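# Mount a sandpaper strip onto a hand sander

## Task

Put the sandpaper strip onto the hand sander with each of its two ends held under a clamp, so the paper sits straight and tight against the sander's base on every side.

## Robot and tools

Robot. Two arms: left_arm has a left hand and right_arm a right hand (mirror images), each with five fingers. Base positions in the scene frame: left_arm at (-0.057, +0.463, 0) m, turned very slightly about z (quat_wxyz +1.000, 0, 0, +0.012); right_arm at (+0.034, -0.319, 0) m, unrotated.

Frames. Scene frame: origin at table height midway between the two nominal bases, +z up, +x out over the table, left_arm on the +y side. Image left and right do not match these names. Reported hand positions, velocities and Hand targets are in each arm's own base frame. Fixed cameras and the table use the scene frame. Motion offsets are taken along the current Hand target's own axes.

Hand point. This sits 0.05 m in front of the palm and 0.15 m out from the wrist flange. Its +z runs along the straightened fingers, +y points out of the palm, and +x runs across the palm. On the right hand +x points away from the thumb; on the left hand it points toward it. Straight fingertips reach 0.06 to 0.07 m past the point and lie 0.06 m behind it along -y. A bracket on the little-finger side of the wrist can strike objects. With the fingers level, the wrist can sit below the hand point and reach the table first.

A row is 28 numbers, each in [-1, 1], always for both arms. Order: left dx, dy, dz, rx, ry, rz; then the left hand's little, ring, middle, index, thumb_bend, thumb_turn, force_limit, speed; then the same fourteen for the right arm. dx to rz are an offset from the Hand target as it stood when the action or move began. They are not absolute poses and do not add up row by row. Scale: 1.0 = 0.6 m or 180 degrees. rx, ry, rz form one rotation vector. Six zeros re-command the current Hand target. Repeating an offset in a new action moves the hand further.

Finger numbers are targets: +1 means open or straight and -1 means curled. thumb_turn -1 puts the thumb in front of the palm, facing the fingers; +1 puts it beside the palm. force_limit sets the stopping force: -1 is about 0 N and +1 is 10 N (15 N for the two thumb motors). speed rises from nearly zero at -1 to full at +0.48 and stays full up to +1. For a gentle grip, close slowly (speed -0.94 or lower). No value means 'leave unchanged'. To keep a hand as it is, resend the eight hand numbers of its last executed row. If none was sent yet, send its hand_measured six, then hand_force_limit and hand_speed. To squeeze harder, raise force_limit and send a target more closed than hand_measured. To loosen, send one more open.

Tools.
- execute_actions(actions, cameras): actions is a list of actions. Each action has up to 15 rows, one per 1/30 s step, and lasts 0.5 s. A short action holds its final row. cameras lists names, ["all"] or []. Images come back only when asked for, or when actions is empty.
- move(target, speed, blend, stop_force, zero, blocking, cameras): target is one 28-number row or a list of up to 15 rows. Every row is an offset from the same starting Hand targets. Each hand point travels in a straight line, and all paths end together within 10 s. speed: m/s from 0.002 to 3.6, default 0.25; rotation is limited to twice that in rad/s. blend: metres of corner rounding in a list. stop_force: 3 to 120 N, ends an arm's path when it feels that much resistance; not reliable while the hand rotates. Leave it out when backing away from a contact. zero (default true) re-zeroes the force baseline first. blocking=false returns after 0.5 s but cannot be used with stop_force. Moves do not avoid obstacles or the other arm. The result adds a 'move:' line: done, off_target, moving, held or fault, with limits=paced (pose clipped) or limits=held (steps withheld).
- wait(seconds 0 to 10, cameras): lets time pass while commands are held.
- stop(cameras): brakes a running move.
- zoom_image(camera, region [x0, y0, x1, y1] in pixels, at most 504 by 504): enlarges part of the newest image.
- show_instructions(): shows the reference pages.
- zero_wrist_force(arm): re-zeroes that arm's wrist sensor.
- finished_scene(scene=1): ends the scene for good; the paper must stay fitted without the robot.

Cameras: cam_high, cam_low, cam_end_a, cam_end_b, cam_far (896x504 each), cam_left_wrist and cam_right_wrist (672x504 fisheye).

Results. Each arm reports end_effector_position (m), end_effector_quat_wxyz, velocities (omitted when Joint velocities read 'within noise'), Hand target (the last commanded pose after clipping, which the next offset starts from), Joint positions and torques, and Wrist force and Wrist torque in the end effector's axes. A third wrist line gives the peak since the last shown reading. Each hand reports hand_measured, hand_stopped_by (moving, target, force, stalled, fault), hand_load_n (positive when pushed open), hand_force_limit and hand_speed. The hand point often rests short of its Hand target; send the remaining distance as an offset. Orientation commands are clipped to within 32 degrees of the measured orientation at each step. Lines may read MOTOR HOT or report faults.

Avoid. Net force of about 150 N (±25) on any part of an arm, or contact torque at a joint limit, stops that arm for 10 s. Limits are 138 N m for the three big joints and 25.7 N m for each wrist joint. Arms are stiff: a target even slightly past a firm contact can fault. Faster motion strikes harder. Do not let the arms or hands press on each other. Do not drop the sander or paper or let them leave the table. Avoid slams, hard pushes and overloading fingers. Keep arms from staying stretched or straining for long, because motors that reach 85 °C lock the arm for 30 to 60 s. Route paths around an arm's own base, not close past it.

Each tool is called after "Call:" by a JSON object that holds its "fn" and its "kwargs", one argument or row to a line.

Reference images:

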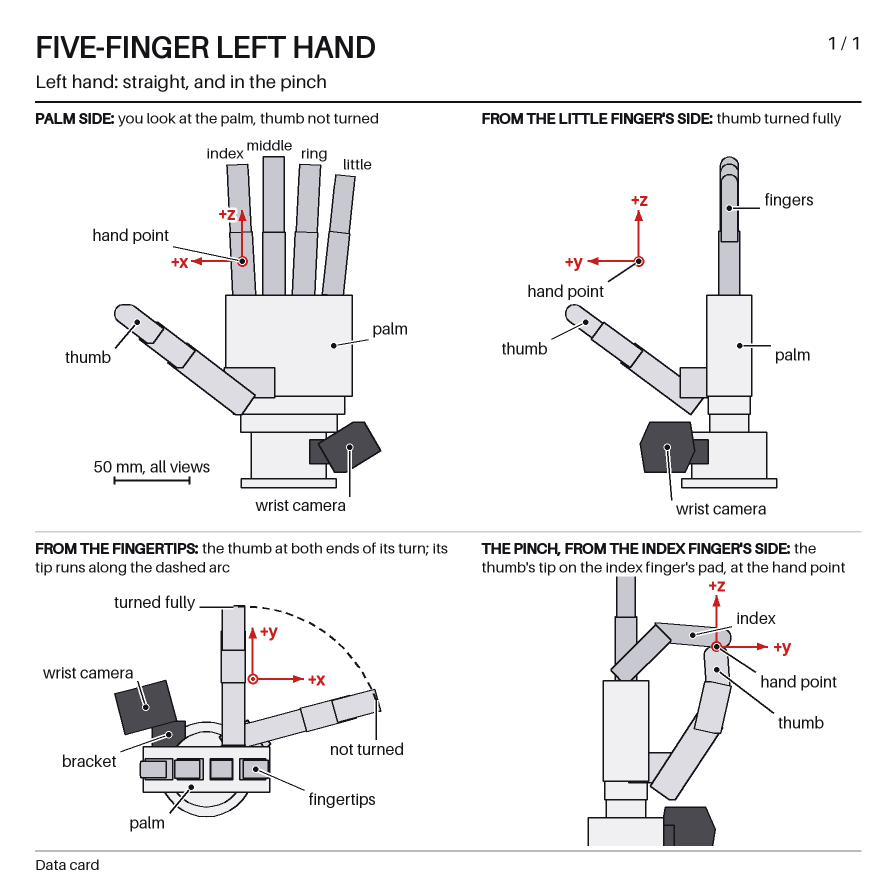

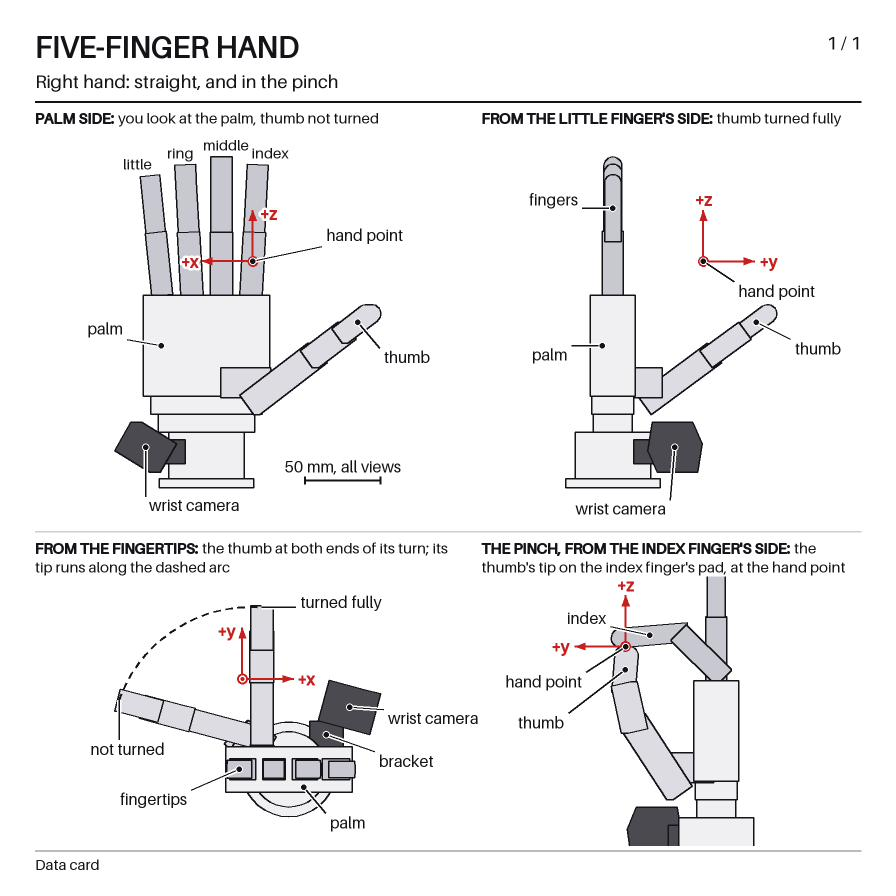

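## Session

Call:
{"fn": "execute_actions", "kwargs": {
  "actions": []
}}

Scene clock: 0.00 s.
left_arm: end_effector_position=(+0.4685, -0.0221, +0.1387) hand_measured=(+1.000, +1.000, +1.000, +1.000, +1.000, +1.000) hand_load_n=(+0.0, +0.0, +0.0, +0.0, +0.0, +0.0) hand_stopped_by=(target, target, target, target, target, target) hand_force_limit=0.00 hand_speed=-0.80 end_effector_quat_wxyz=(+0.058, +0.685, -0.705, +0.173) | right_arm: end_effector_position=(+0.1904, +0.2294, +0.2413) hand_measured=(+1.000, +1.000, +1.000, +1.000, +1.000, +1.000) hand_load_n=(+0.0, +0.0, +0.0, +0.0, +0.0, +0.0) hand_stopped_by=(target, target, target, target, target, target) hand_force_limit=0.00 hand_speed=-0.80 end_effector_quat_wxyz=(+0.261, +0.468, +0.696, -0.477)
Joint positions: left_arm=[3.59 -2.112 -1.433 1.976 -1.203 3.618] | right_arm=[0.991 -1.012 1.766 1.92 2.013 0.879]
Joint velocities: within noise
Joint torques (N m): no reading
Wrist force (N): no reading
Wrist torque (N m): no reading
Wrist force, peak (N): no reading
Hand target: left_arm +0.4685, -0.0221, +0.1387; +0.058, +0.685, -0.705, +0.173 | right_arm +0.1904, +0.2294, +0.2413; +0.261, +0.468, +0.696, -0.477

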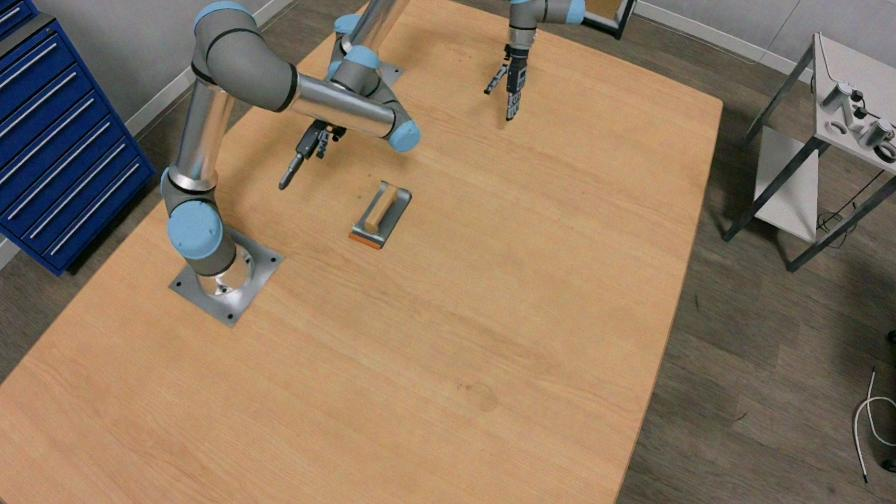

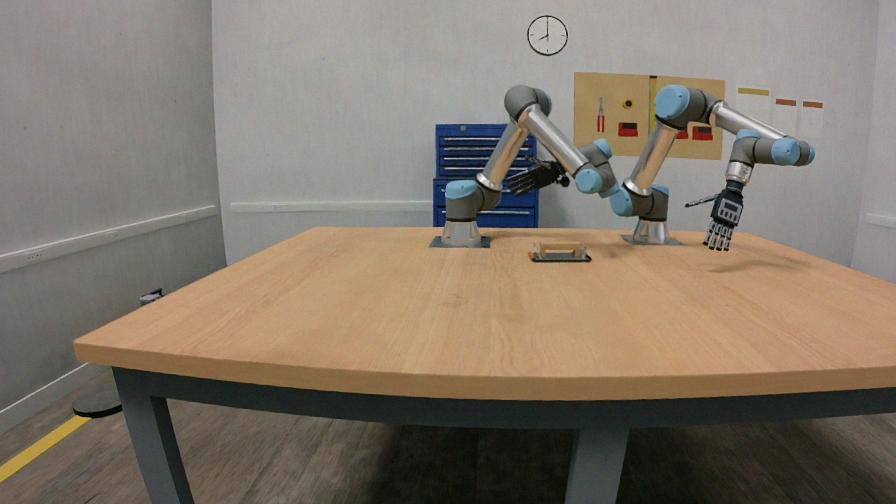

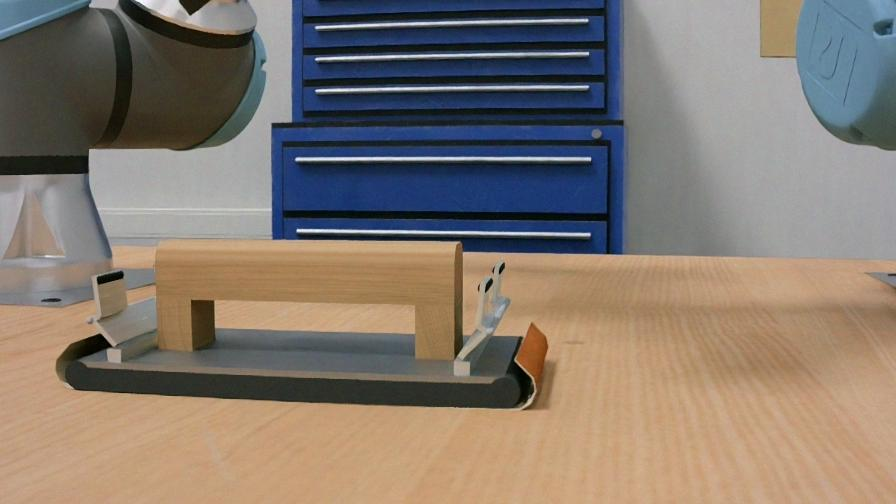

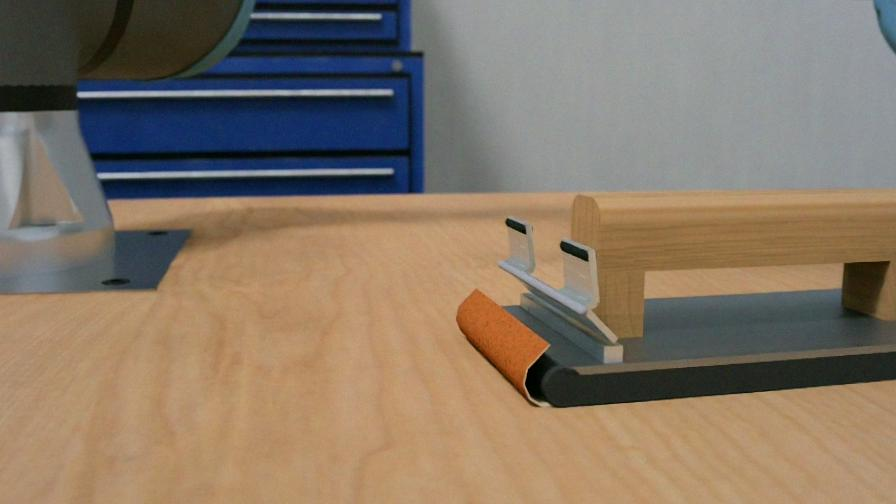

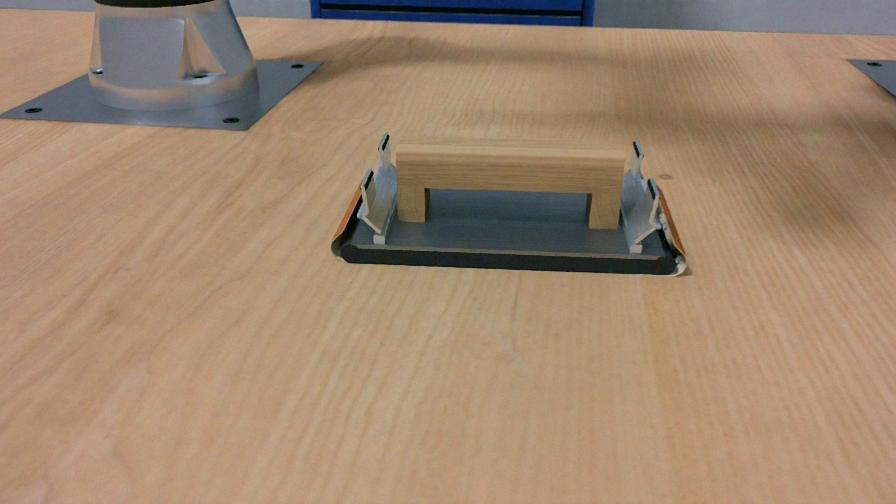

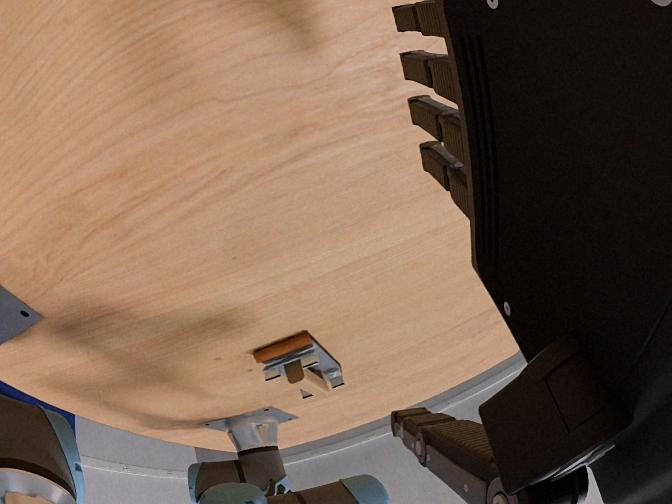

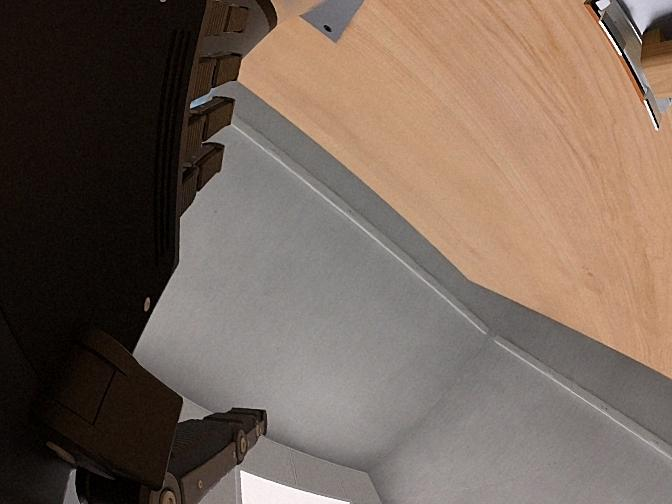

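Call:
{"fn": "zoom_image", "kwargs": {
  "camera": "cam_end_a",
  "region": [400, 230, 600, 430]
}}

Call:
{"fn": "zoom_image", "kwargs": {
  "camera": "cam_end_a",
  "region": [40, 230, 240, 430]
}}

Call:
{"fn": "zoom_image", "kwargs": {
  "camera": "cam_end_b",
  "region": [440, 190, 680, 420]
}}

Call:
{"fn": "zoom_image", "kwargs": {
  "camera": "cam_far",
  "region": [310, 110, 510, 290]
}}

Call:
{"fn": "zoom_image", "kwargs": {
  "camera": "cam_far",
  "region": [520, 110, 720, 290]
}}

Call:
{"fn": "zoom_image", "kwargs": {
  "camera": "cam_high",
  "region": [330, 160, 430, 260]
}}

Call:
{"fn": "zoom_image", "kwargs": {
  "camera": "cam_left_wrist",
  "region": [220, 310, 370, 420]
}}

Scaled by 2.520 from the camera's 896x504 image, which has a finer 1280x720 frame.

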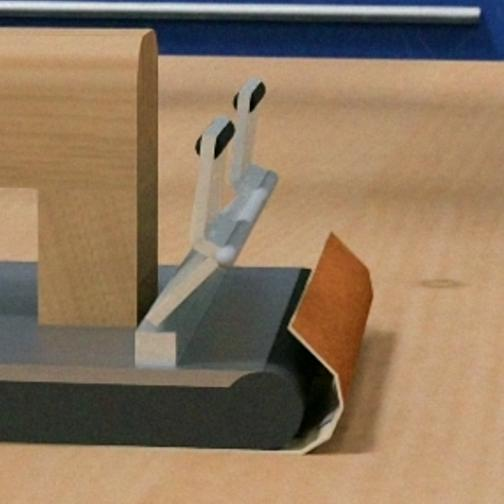

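Scaled by 2.520 from the camera's 896x504 image, which has a finer 1280x720 frame.

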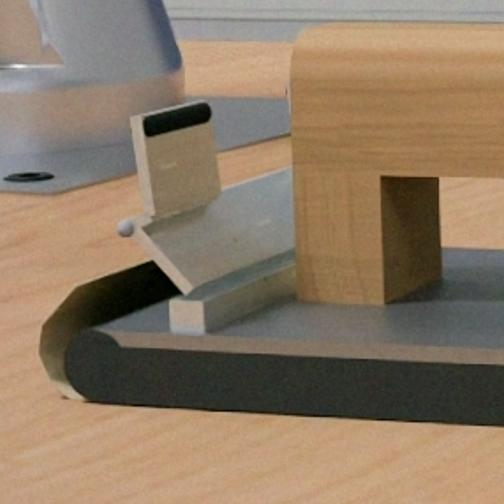

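Scaled by 2.100 from the camera's 896x504 image, which has a finer 1280x720 frame.

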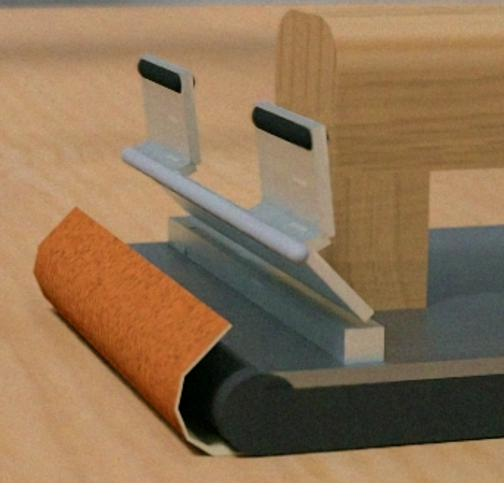

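Scaled by 2.520 from the camera's 896x504 image, which has a finer 1280x720 frame.

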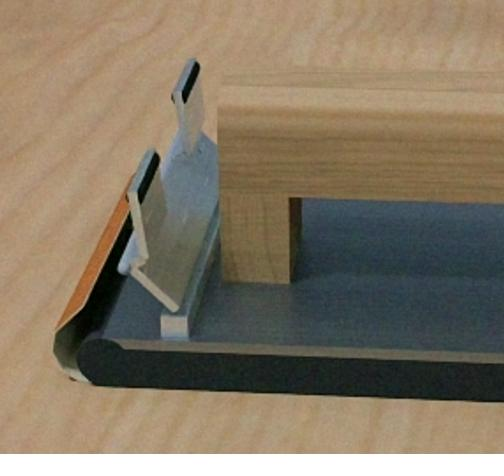

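Scaled by 2.520 from the camera's 896x504 image, which has a finer 1280x720 frame.

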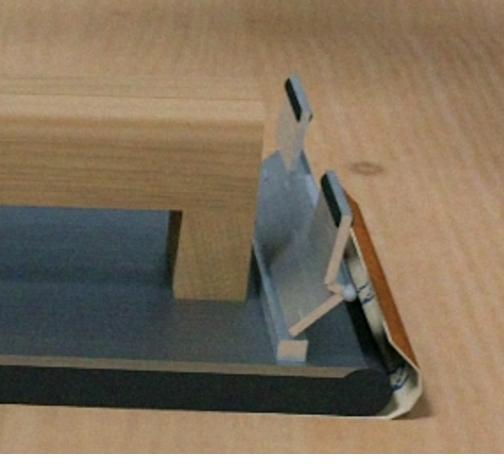

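Scaled by 5.040 from the camera's 896x504 image, which has a finer 1280x720 frame.

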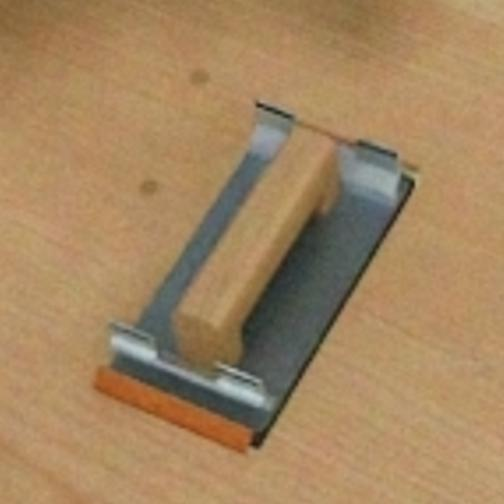

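Scaled by 3.360 from the camera's 672x504 image, which has a finer 960x720 frame.

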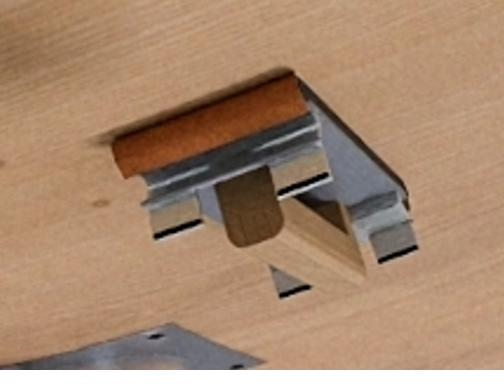

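Call:
{"fn": "zoom_image", "kwargs": {
  "camera": "cam_far",
  "region": [640, 170, 700, 290]
}}

Call:
{"fn": "zoom_image", "kwargs": {
  "camera": "cam_far",
  "region": [320, 170, 400, 280]
}}

Call:
{"fn": "zoom_image", "kwargs": {
  "camera": "cam_end_a",
  "region": [490, 310, 570, 420]
}}

Call:
{"fn": "zoom_image", "kwargs": {
  "camera": "cam_end_b",
  "region": [450, 280, 580, 420]
}}

Call:
{"fn": "zoom_image", "kwargs": {
  "camera": "cam_end_b",
  "region": [780, 180, 896, 420]
}}

Call:
{"fn": "zoom_image", "kwargs": {
  "camera": "cam_high",
  "region": [340, 220, 400, 260]
}}

Scaled by 4.200 from the camera's 896x504 image, which has a finer 1280x720 frame.

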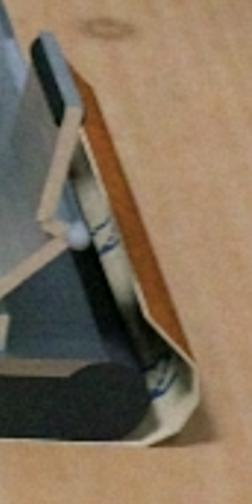

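Scaled by 4.582 from the camera's 896x504 image, which has a finer 1280x720 frame.

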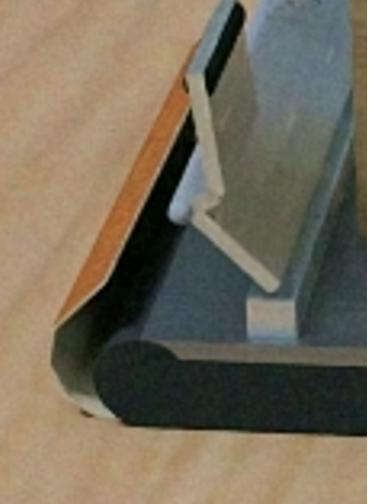

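Scaled by 4.582 from the camera's 896x504 image, which has a finer 1280x720 frame.

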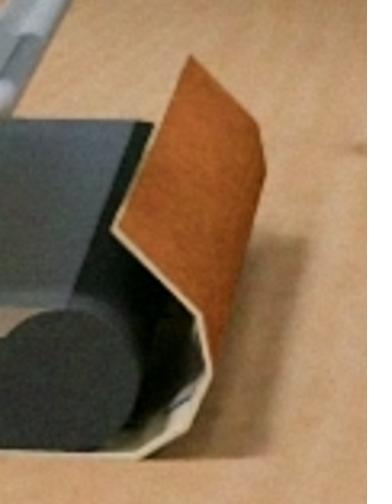

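Scaled by 3.600 from the camera's 896x504 image, which has a finer 1280x720 frame.

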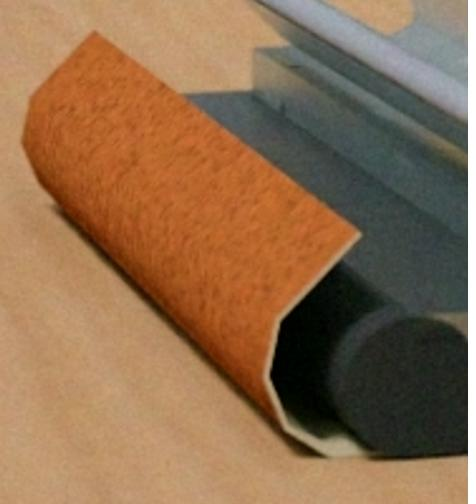

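Scaled by 2.100 from the camera's 896x504 image, which has a finer 1280x720 frame.

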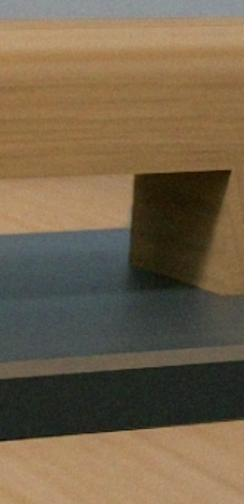

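Scaled by 8.400 from the camera's 896x504 image, which has a finer 1280x720 frame.

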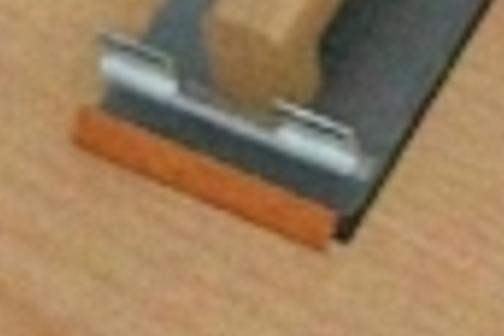

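Call:
{"fn": "move", "kwargs": {
  "target": [
    [0,0,0,0,0,0,-1,-1,-1,1,1,1,0,0,-0.002,0.2637,0.1285,-0.2377,0.5045,-0.0465,-1,-1,-1,1,1,1,0,0]
  ],
  "speed": 0.25,
  "cameras": ["all"]
}}

Scene clock: 324.60 s.
left_arm: end_effector_position=(+0.4685, -0.0221, +0.1387) hand_measured=(-1.000, -1.000, -1.000, +1.000, +1.000, +1.000) hand_load_n=(+0.0, +0.5, +0.0, +0.0, +0.0, -0.5) hand_stopped_by=(target, target, target, target, target, target) hand_force_limit=0.00 hand_speed=0.00 end_effector_quat_wxyz=(+0.058, +0.685, -0.705, +0.173) | right_arm: end_effector_position=(+0.3270, +0.1755, +0.1443) hand_measured=(-1.000, -1.000, -1.000, +1.000, +1.000, +1.000) hand_load_n=(+0.0, +0.0, +0.0, +0.0, +0.0, +0.0) hand_stopped_by=(target, target, target, target, target, target) hand_force_limit=0.00 hand_speed=0.00 end_effector_quat_wxyz=(-0.194, +0.500, +0.811, +0.232)
Joint positions: left_arm=[3.59 -2.112 -1.433 1.976 -1.203 3.618] | right_arm=[-0.38 -1.449 2.183 1.176 1.049 -0.937]
Joint torques (N m): left_arm=[0.92 34.99 15.89 -2.78 0.29 -0.19] | right_arm=[-12.53 -3.59 -0.66 5.27 -2.69 -1.08]
Wrist force (N): left_arm=[0.0 0.1 0.0] | right_arm=[4.9 0.0 -0.2]
Wrist torque (N m): left_arm=[0.03 0.01 0.00] | right_arm=[0.04 -0.58 0.37]
Wrist force, peak (N): left_arm=[0.0 0.0 0.4] | right_arm=[5.5 -0.1 -0.2]
Hand target: left_arm +0.4685, -0.0221, +0.1387; +0.058, +0.685, -0.705, +0.173 | right_arm +0.3270, +0.1755, +0.1443; -0.194, +0.500, +0.811, +0.232
Off the commanded pose: left_arm 0.000 m, 0 deg | right_arm 0.000 m, 0 deg.
move: done

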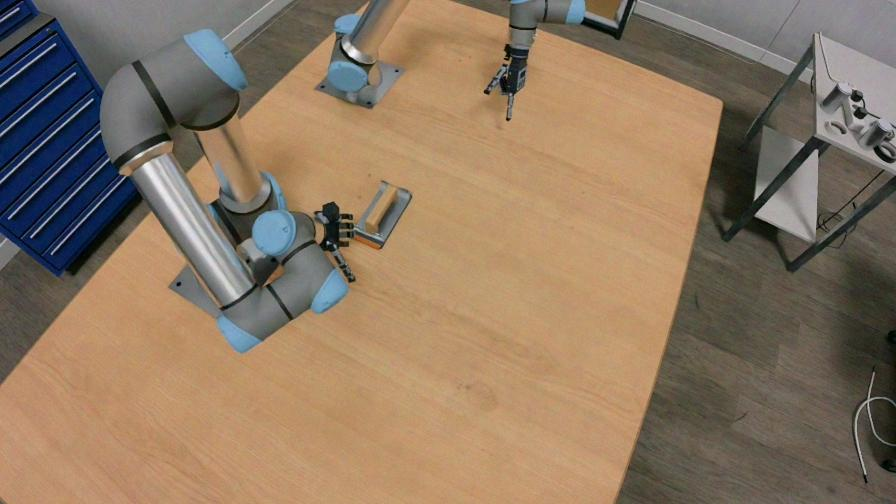

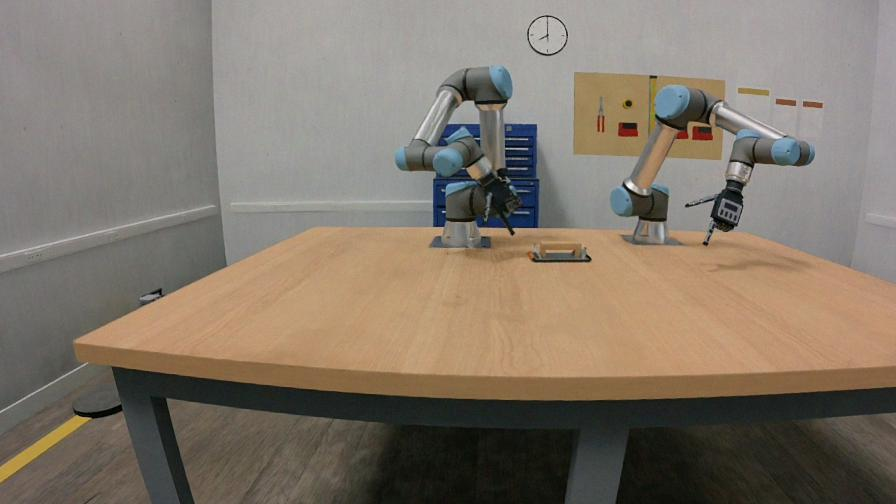

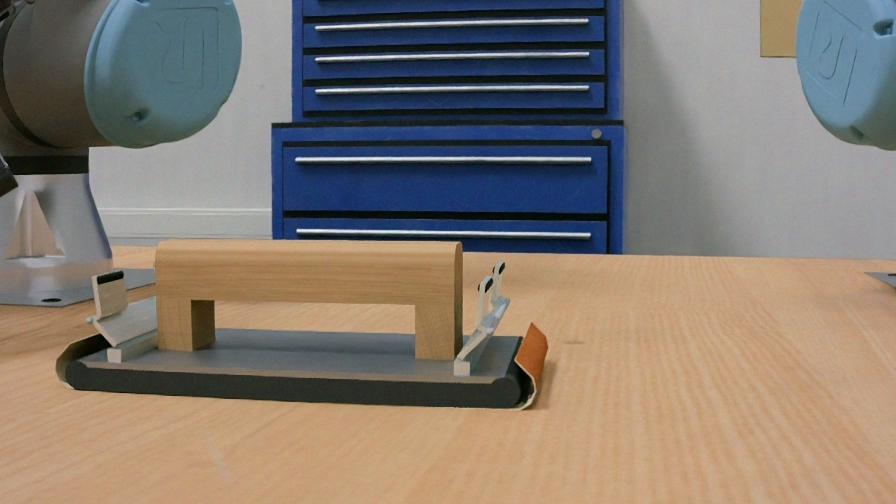

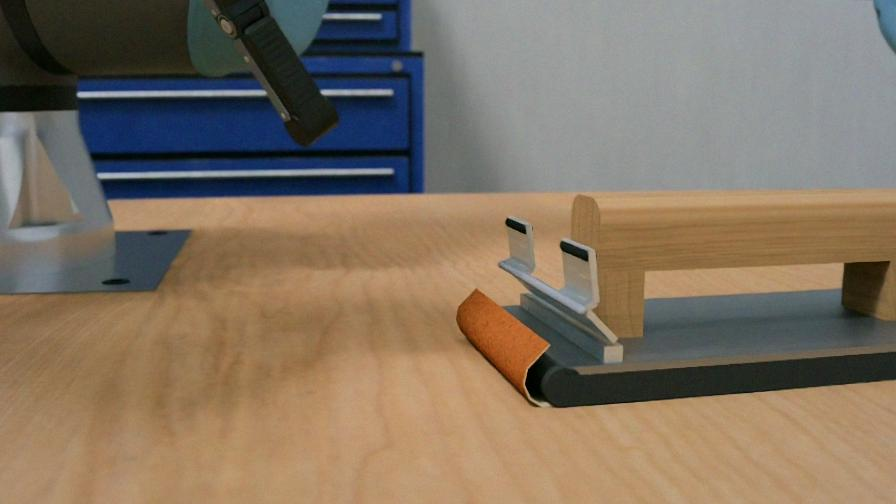

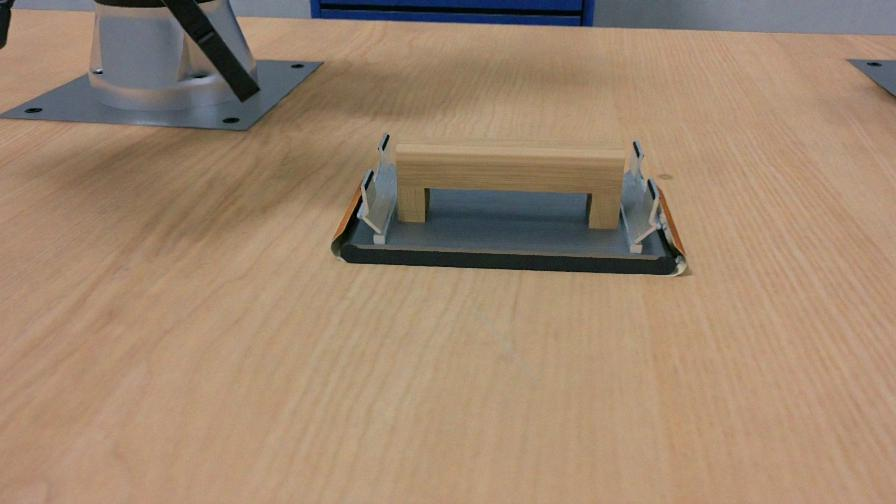

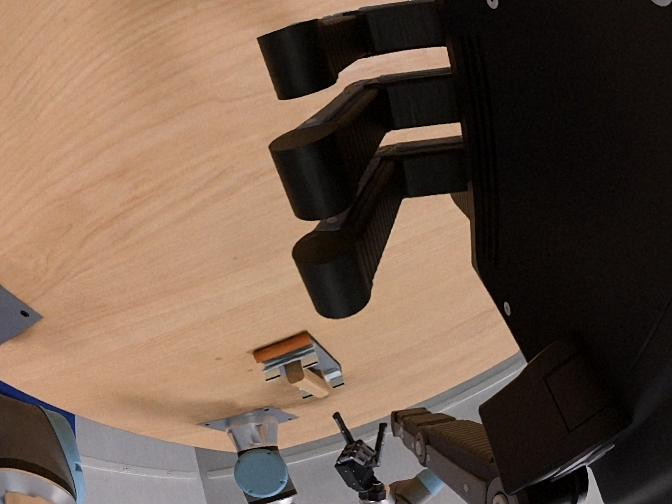

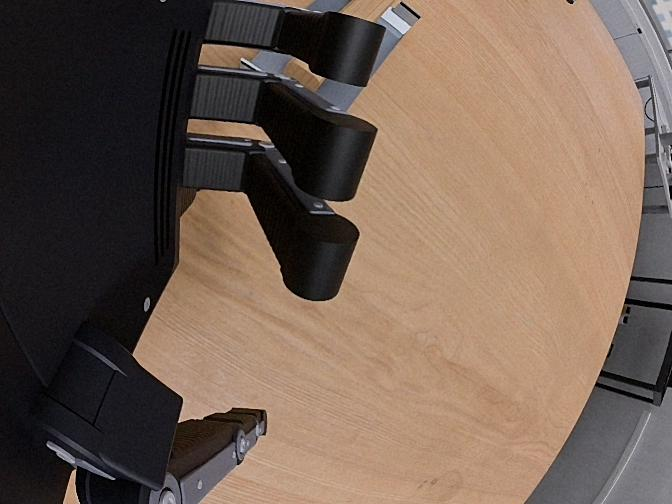

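Call:
{"fn": "zoom_image", "kwargs": {
  "camera": "cam_high",
  "region": [290, 170, 430, 300]
}}

Call:
{"fn": "zoom_image", "kwargs": {
  "camera": "cam_low",
  "region": [440, 150, 620, 280]
}}

Scaled by 3.600 from the camera's 896x504 image, which has a finer 1280x720 frame.

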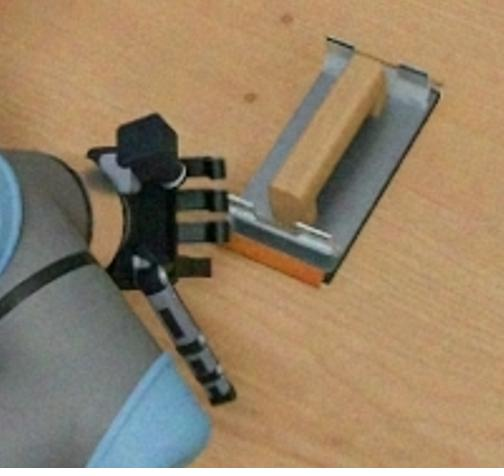

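Scaled by 2.800 from the camera's 896x504 image, which has a finer 1280x720 frame.

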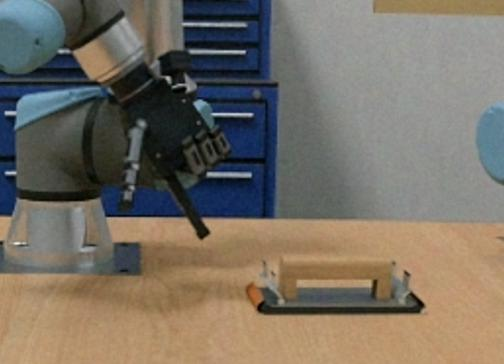

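Call:
{"fn": "move", "kwargs": {
  "target": [
    [0.7647,0.2025,0.1258,-0.1662,-0.0166,-0.012,-1,-1,-1,1,1,-1,0,0,-0.0288,-0.0062,0.121,0,0,0,-1,-1,-1,1,1,1,0,0]
  ],
  "speed": 0.3,
  "cameras": ["all"]
}}

Scene clock: 443.83 s.
left_arm: end_effector_position=(+0.3359, -0.4806, +0.1945) hand_measured=(-1.000, -1.000, -1.000, +1.000, +1.000, -1.000) hand_load_n=(+0.0, +0.0, +0.0, +0.0, +0.0, +0.0) hand_stopped_by=(target, target, target, target, target, target) hand_force_limit=0.00 hand_speed=0.00 end_effector_quat_wxyz=(+0.218, +0.665, -0.714, -0.033) | right_arm: end_effector_position=(+0.3250, +0.2030, +0.0748) hand_measured=(-1.000, -1.000, -1.000, +1.000, +1.000, +1.000) hand_load_n=(+0.0, +0.0, +0.0, +0.0, +0.0, +0.0) hand_stopped_by=(target, target, target, target, target, target) hand_force_limit=0.00 hand_speed=0.00 end_effector_quat_wxyz=(-0.194, +0.500, +0.811, +0.232)
Joint positions: left_arm=[2.667 -2.428 -0.895 1.529 -1.184 2.783] | right_arm=[-0.279 -1.301 2.232 0.922 1.018 -0.825]
Joint torques (N m): left_arm=[-7.19 35.31 25.51 -4.71 -0.75 -1.87] | right_arm=[12.67 -8.49 1.33 0.41 -2.81 1.45]
Wrist force (N): left_arm=[-0.2 -0.3 0.6] | right_arm=[4.7 0.1 -0.8]
Wrist torque (N m): left_arm=[-0.05 0.09 0.02] | right_arm=[0.08 -0.53 0.23]
Wrist force, peak (N): left_arm=[0.9 -0.1 1.2] | right_arm=[5.5 -0.2 -0.7]
Hand target: left_arm +0.3359, -0.4806, +0.1945; +0.218, +0.665, -0.714, -0.033 | right_arm +0.3250, +0.2030, +0.0748; -0.194, +0.500, +0.811, +0.232
Off the commanded pose: left_arm 0.000 m, 0 deg | right_arm 0.000 m, 0 deg.
move: done

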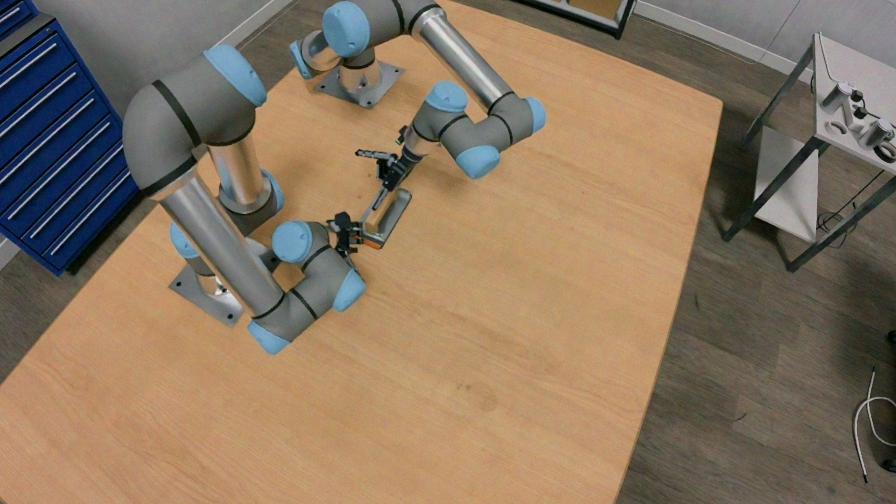

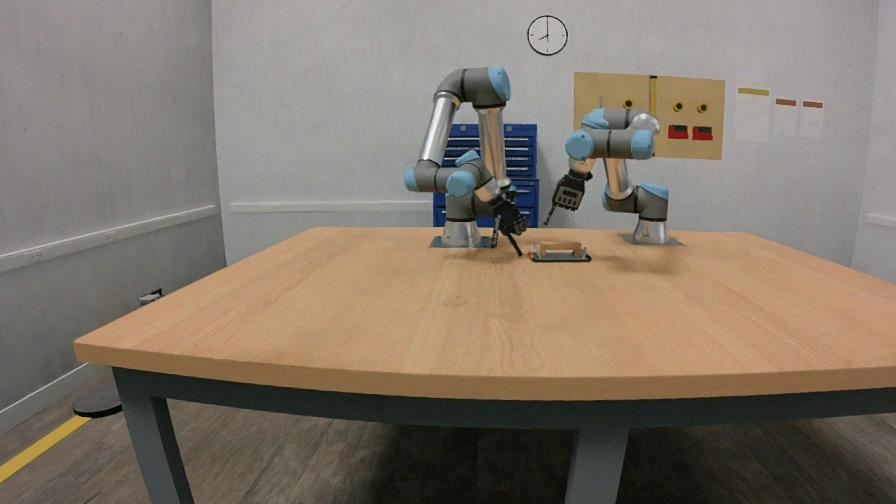

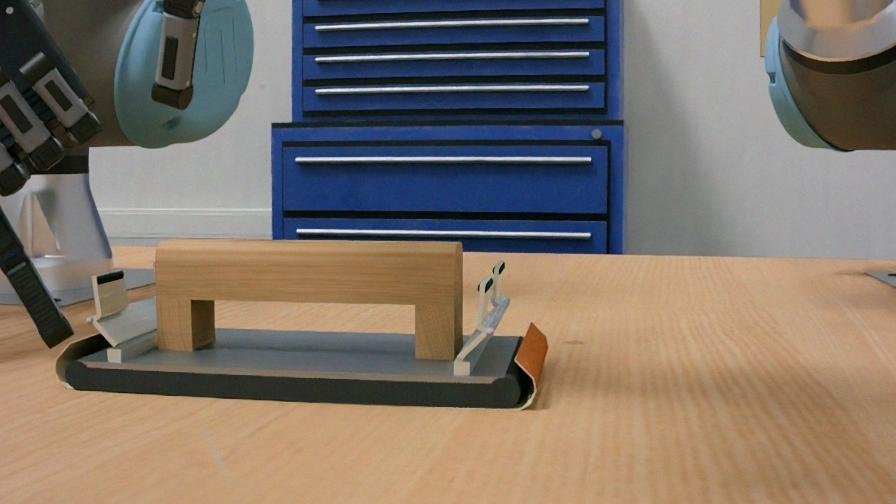

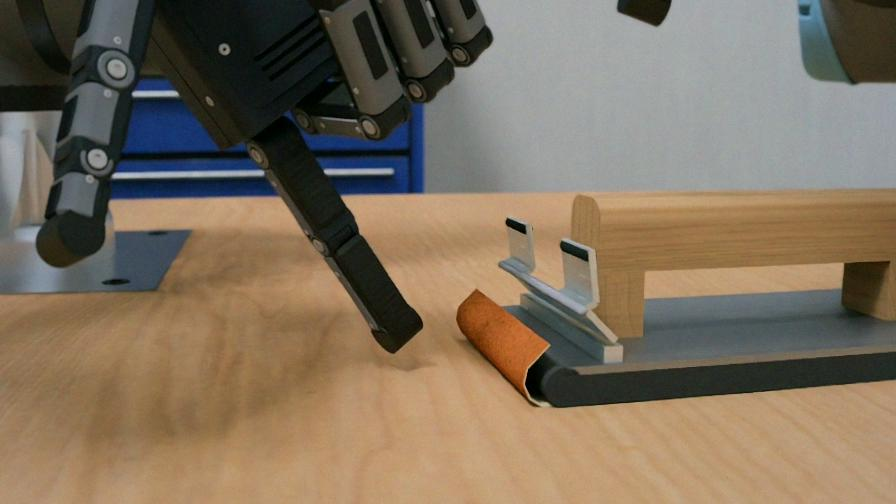

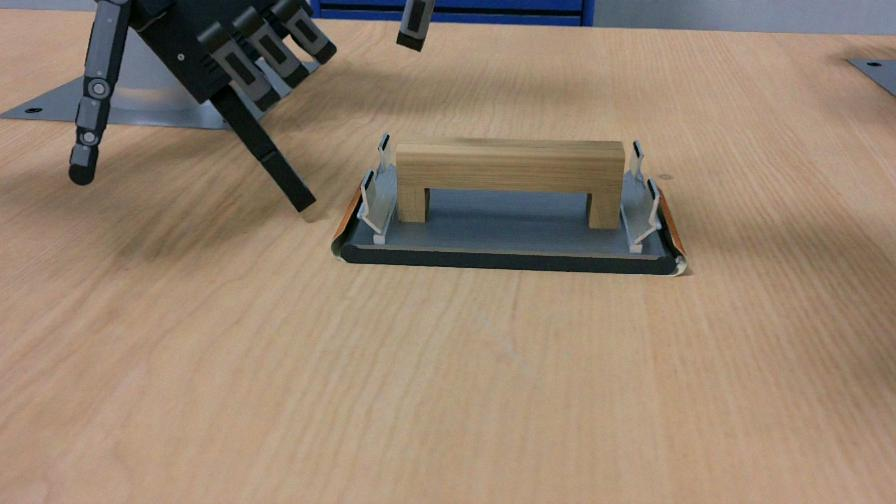

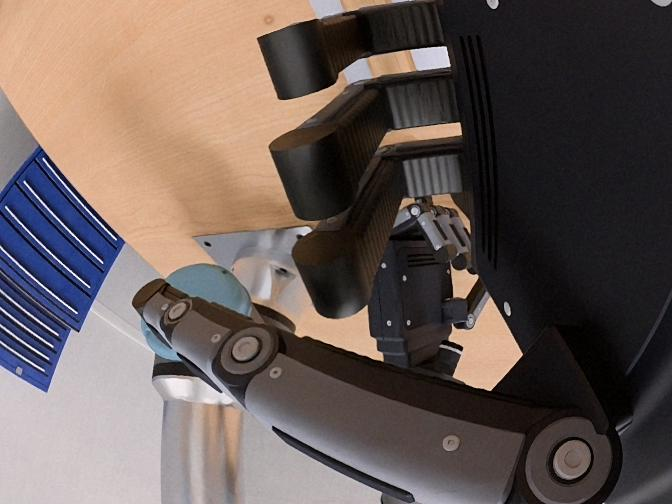

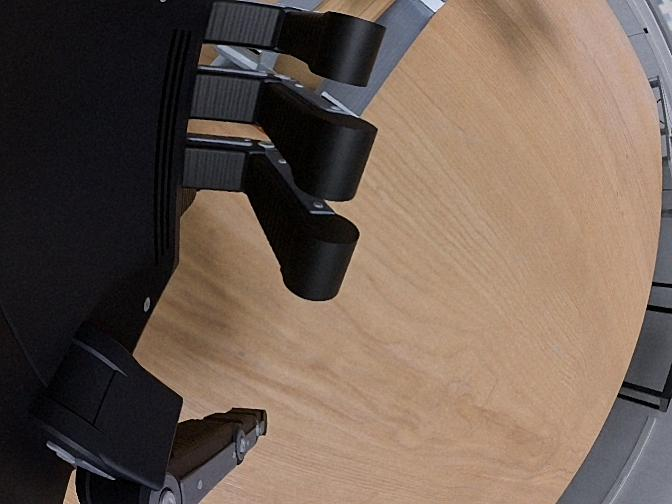

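Call:
{"fn": "move", "kwargs": {
  "target": [
    [0,0,0,0,0,0,-1,-1,-1,1,1,-1,0,0,0.0271,0.0157,0.032,0,0,0,-1,-1,-1,1,1,1,0,0]
  ],
  "speed": 0.03,
  "stop_force": 6,
  "cameras": ["cam_end_b", "cam_far", "cam_high"]
}}

Scene clock: 459.43 s.
left_arm: end_effector_position=(+0.3359, -0.4806, +0.1945) hand_measured=(-1.000, -1.000, -1.000, +1.000, +1.000, -1.000) hand_load_n=(+0.0, +0.0, +0.0, +0.0, -0.5, +0.0) hand_stopped_by=(target, target, target, target, target, target) hand_force_limit=0.00 hand_speed=0.00 end_effector_quat_wxyz=(+0.218, +0.665, -0.714, -0.033) | right_arm: end_effector_position=(+0.3250, +0.2294, +0.0697) hand_measured=(-1.000, -1.000, -1.000, +1.000, +1.000, +1.000) hand_load_n=(+0.0, +0.0, +0.0, +0.5, +0.0, +0.0) hand_stopped_by=(target, target, target, target, target, target) hand_force_limit=0.00 hand_speed=0.00 end_effector_quat_wxyz=(-0.194, +0.500, +0.811, +0.232)
Joint positions: left_arm=[2.667 -2.428 -0.894 1.528 -1.184 2.782] | right_arm=[-0.178 -1.287 2.208 0.871 0.993 -0.709]
Joint torques (N m): left_arm=[-6.8 36.76 26.53 -4.58 -0.86 -0.93] | right_arm=[13.79 -8.25 -22.06 -0.11 -3.37 1.43]
Wrist force (N): left_arm=[0.0 -0.3 0.8] | right_arm=[4.2 -1.2 -5.3]
Wrist torque (N m): left_arm=[-0.05 0.07 0.03] | right_arm=[0.48 -0.57 0.15]
Wrist force, peak (N): left_arm=[-0.1 -0.5 0.9] | right_arm=[4.3 -1.3 -5.8]
Hand target: left_arm +0.3359, -0.4806, +0.1945; +0.218, +0.665, -0.714, -0.033 | right_arm +0.3250, +0.2294, +0.0697; -0.194, +0.500, +0.811, +0.232
Off the commanded pose: left_arm 0.000 m, 0 deg | right_arm 0.000 m, 0 deg.
move: done
Images, in order (width x height): cam_high 896x504, cam_end_b 896x504, cam_far 896x504.

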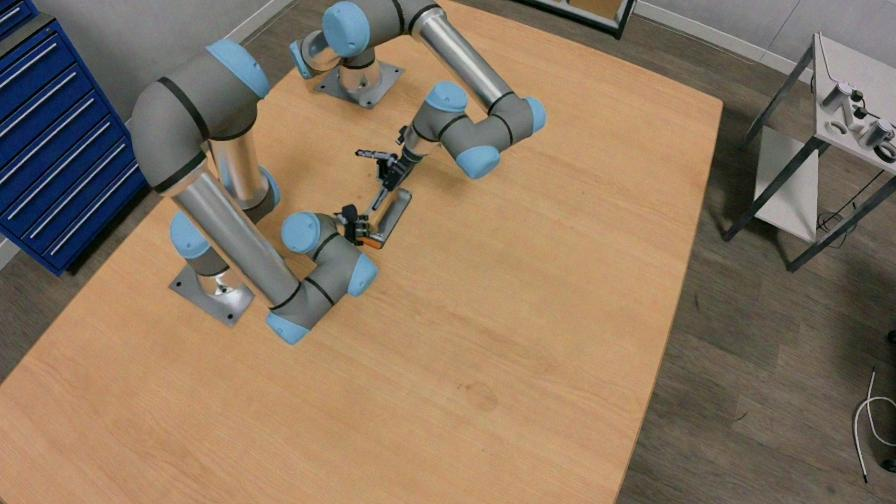

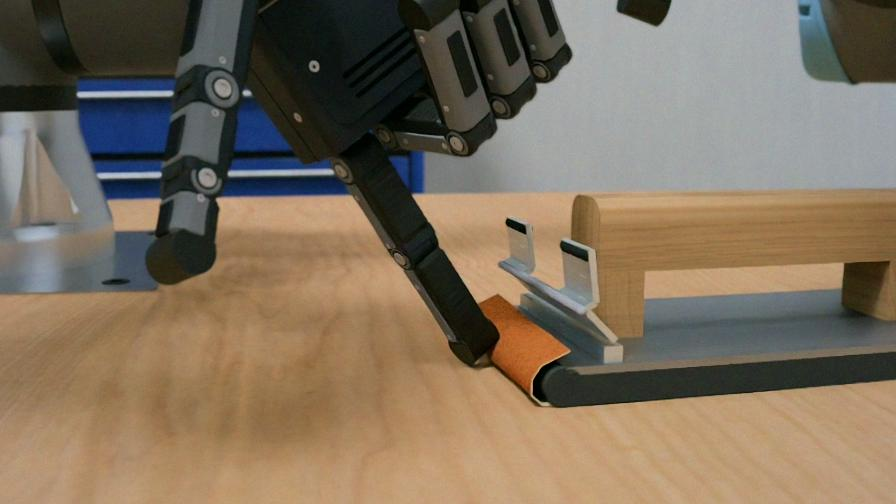

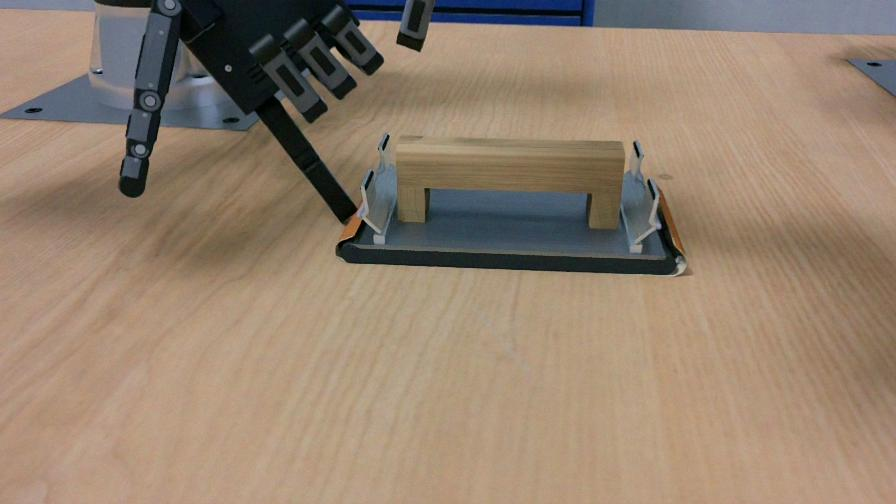

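Call:
{"fn": "zoom_image", "kwargs": {
  "camera": "cam_end_b",
  "region": [430, 200, 650, 420]
}}

Call:
{"fn": "zoom_image", "kwargs": {
  "camera": "cam_far",
  "region": [300, 120, 440, 280]
}}

Scaled by 2.291 from the camera's 896x504 image, which has a finer 1280x720 frame.

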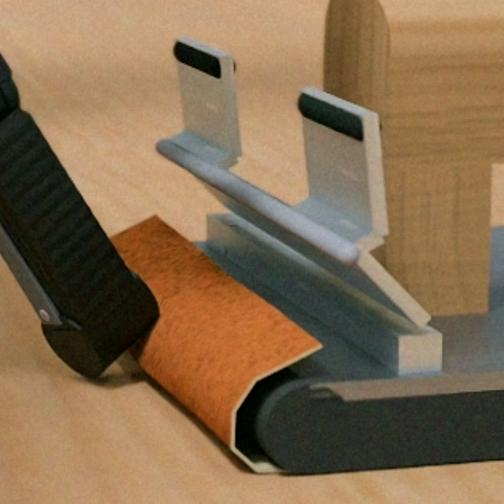

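Scaled by 3.150 from the camera's 896x504 image, which has a finer 1280x720 frame.

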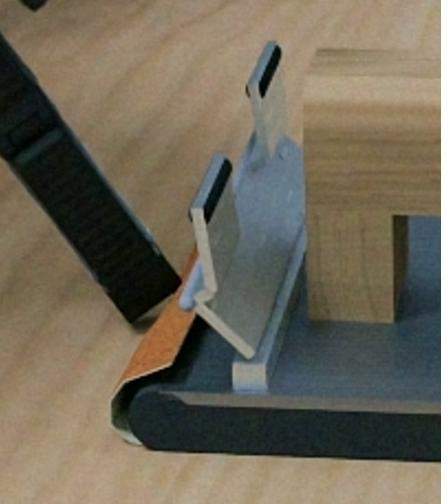

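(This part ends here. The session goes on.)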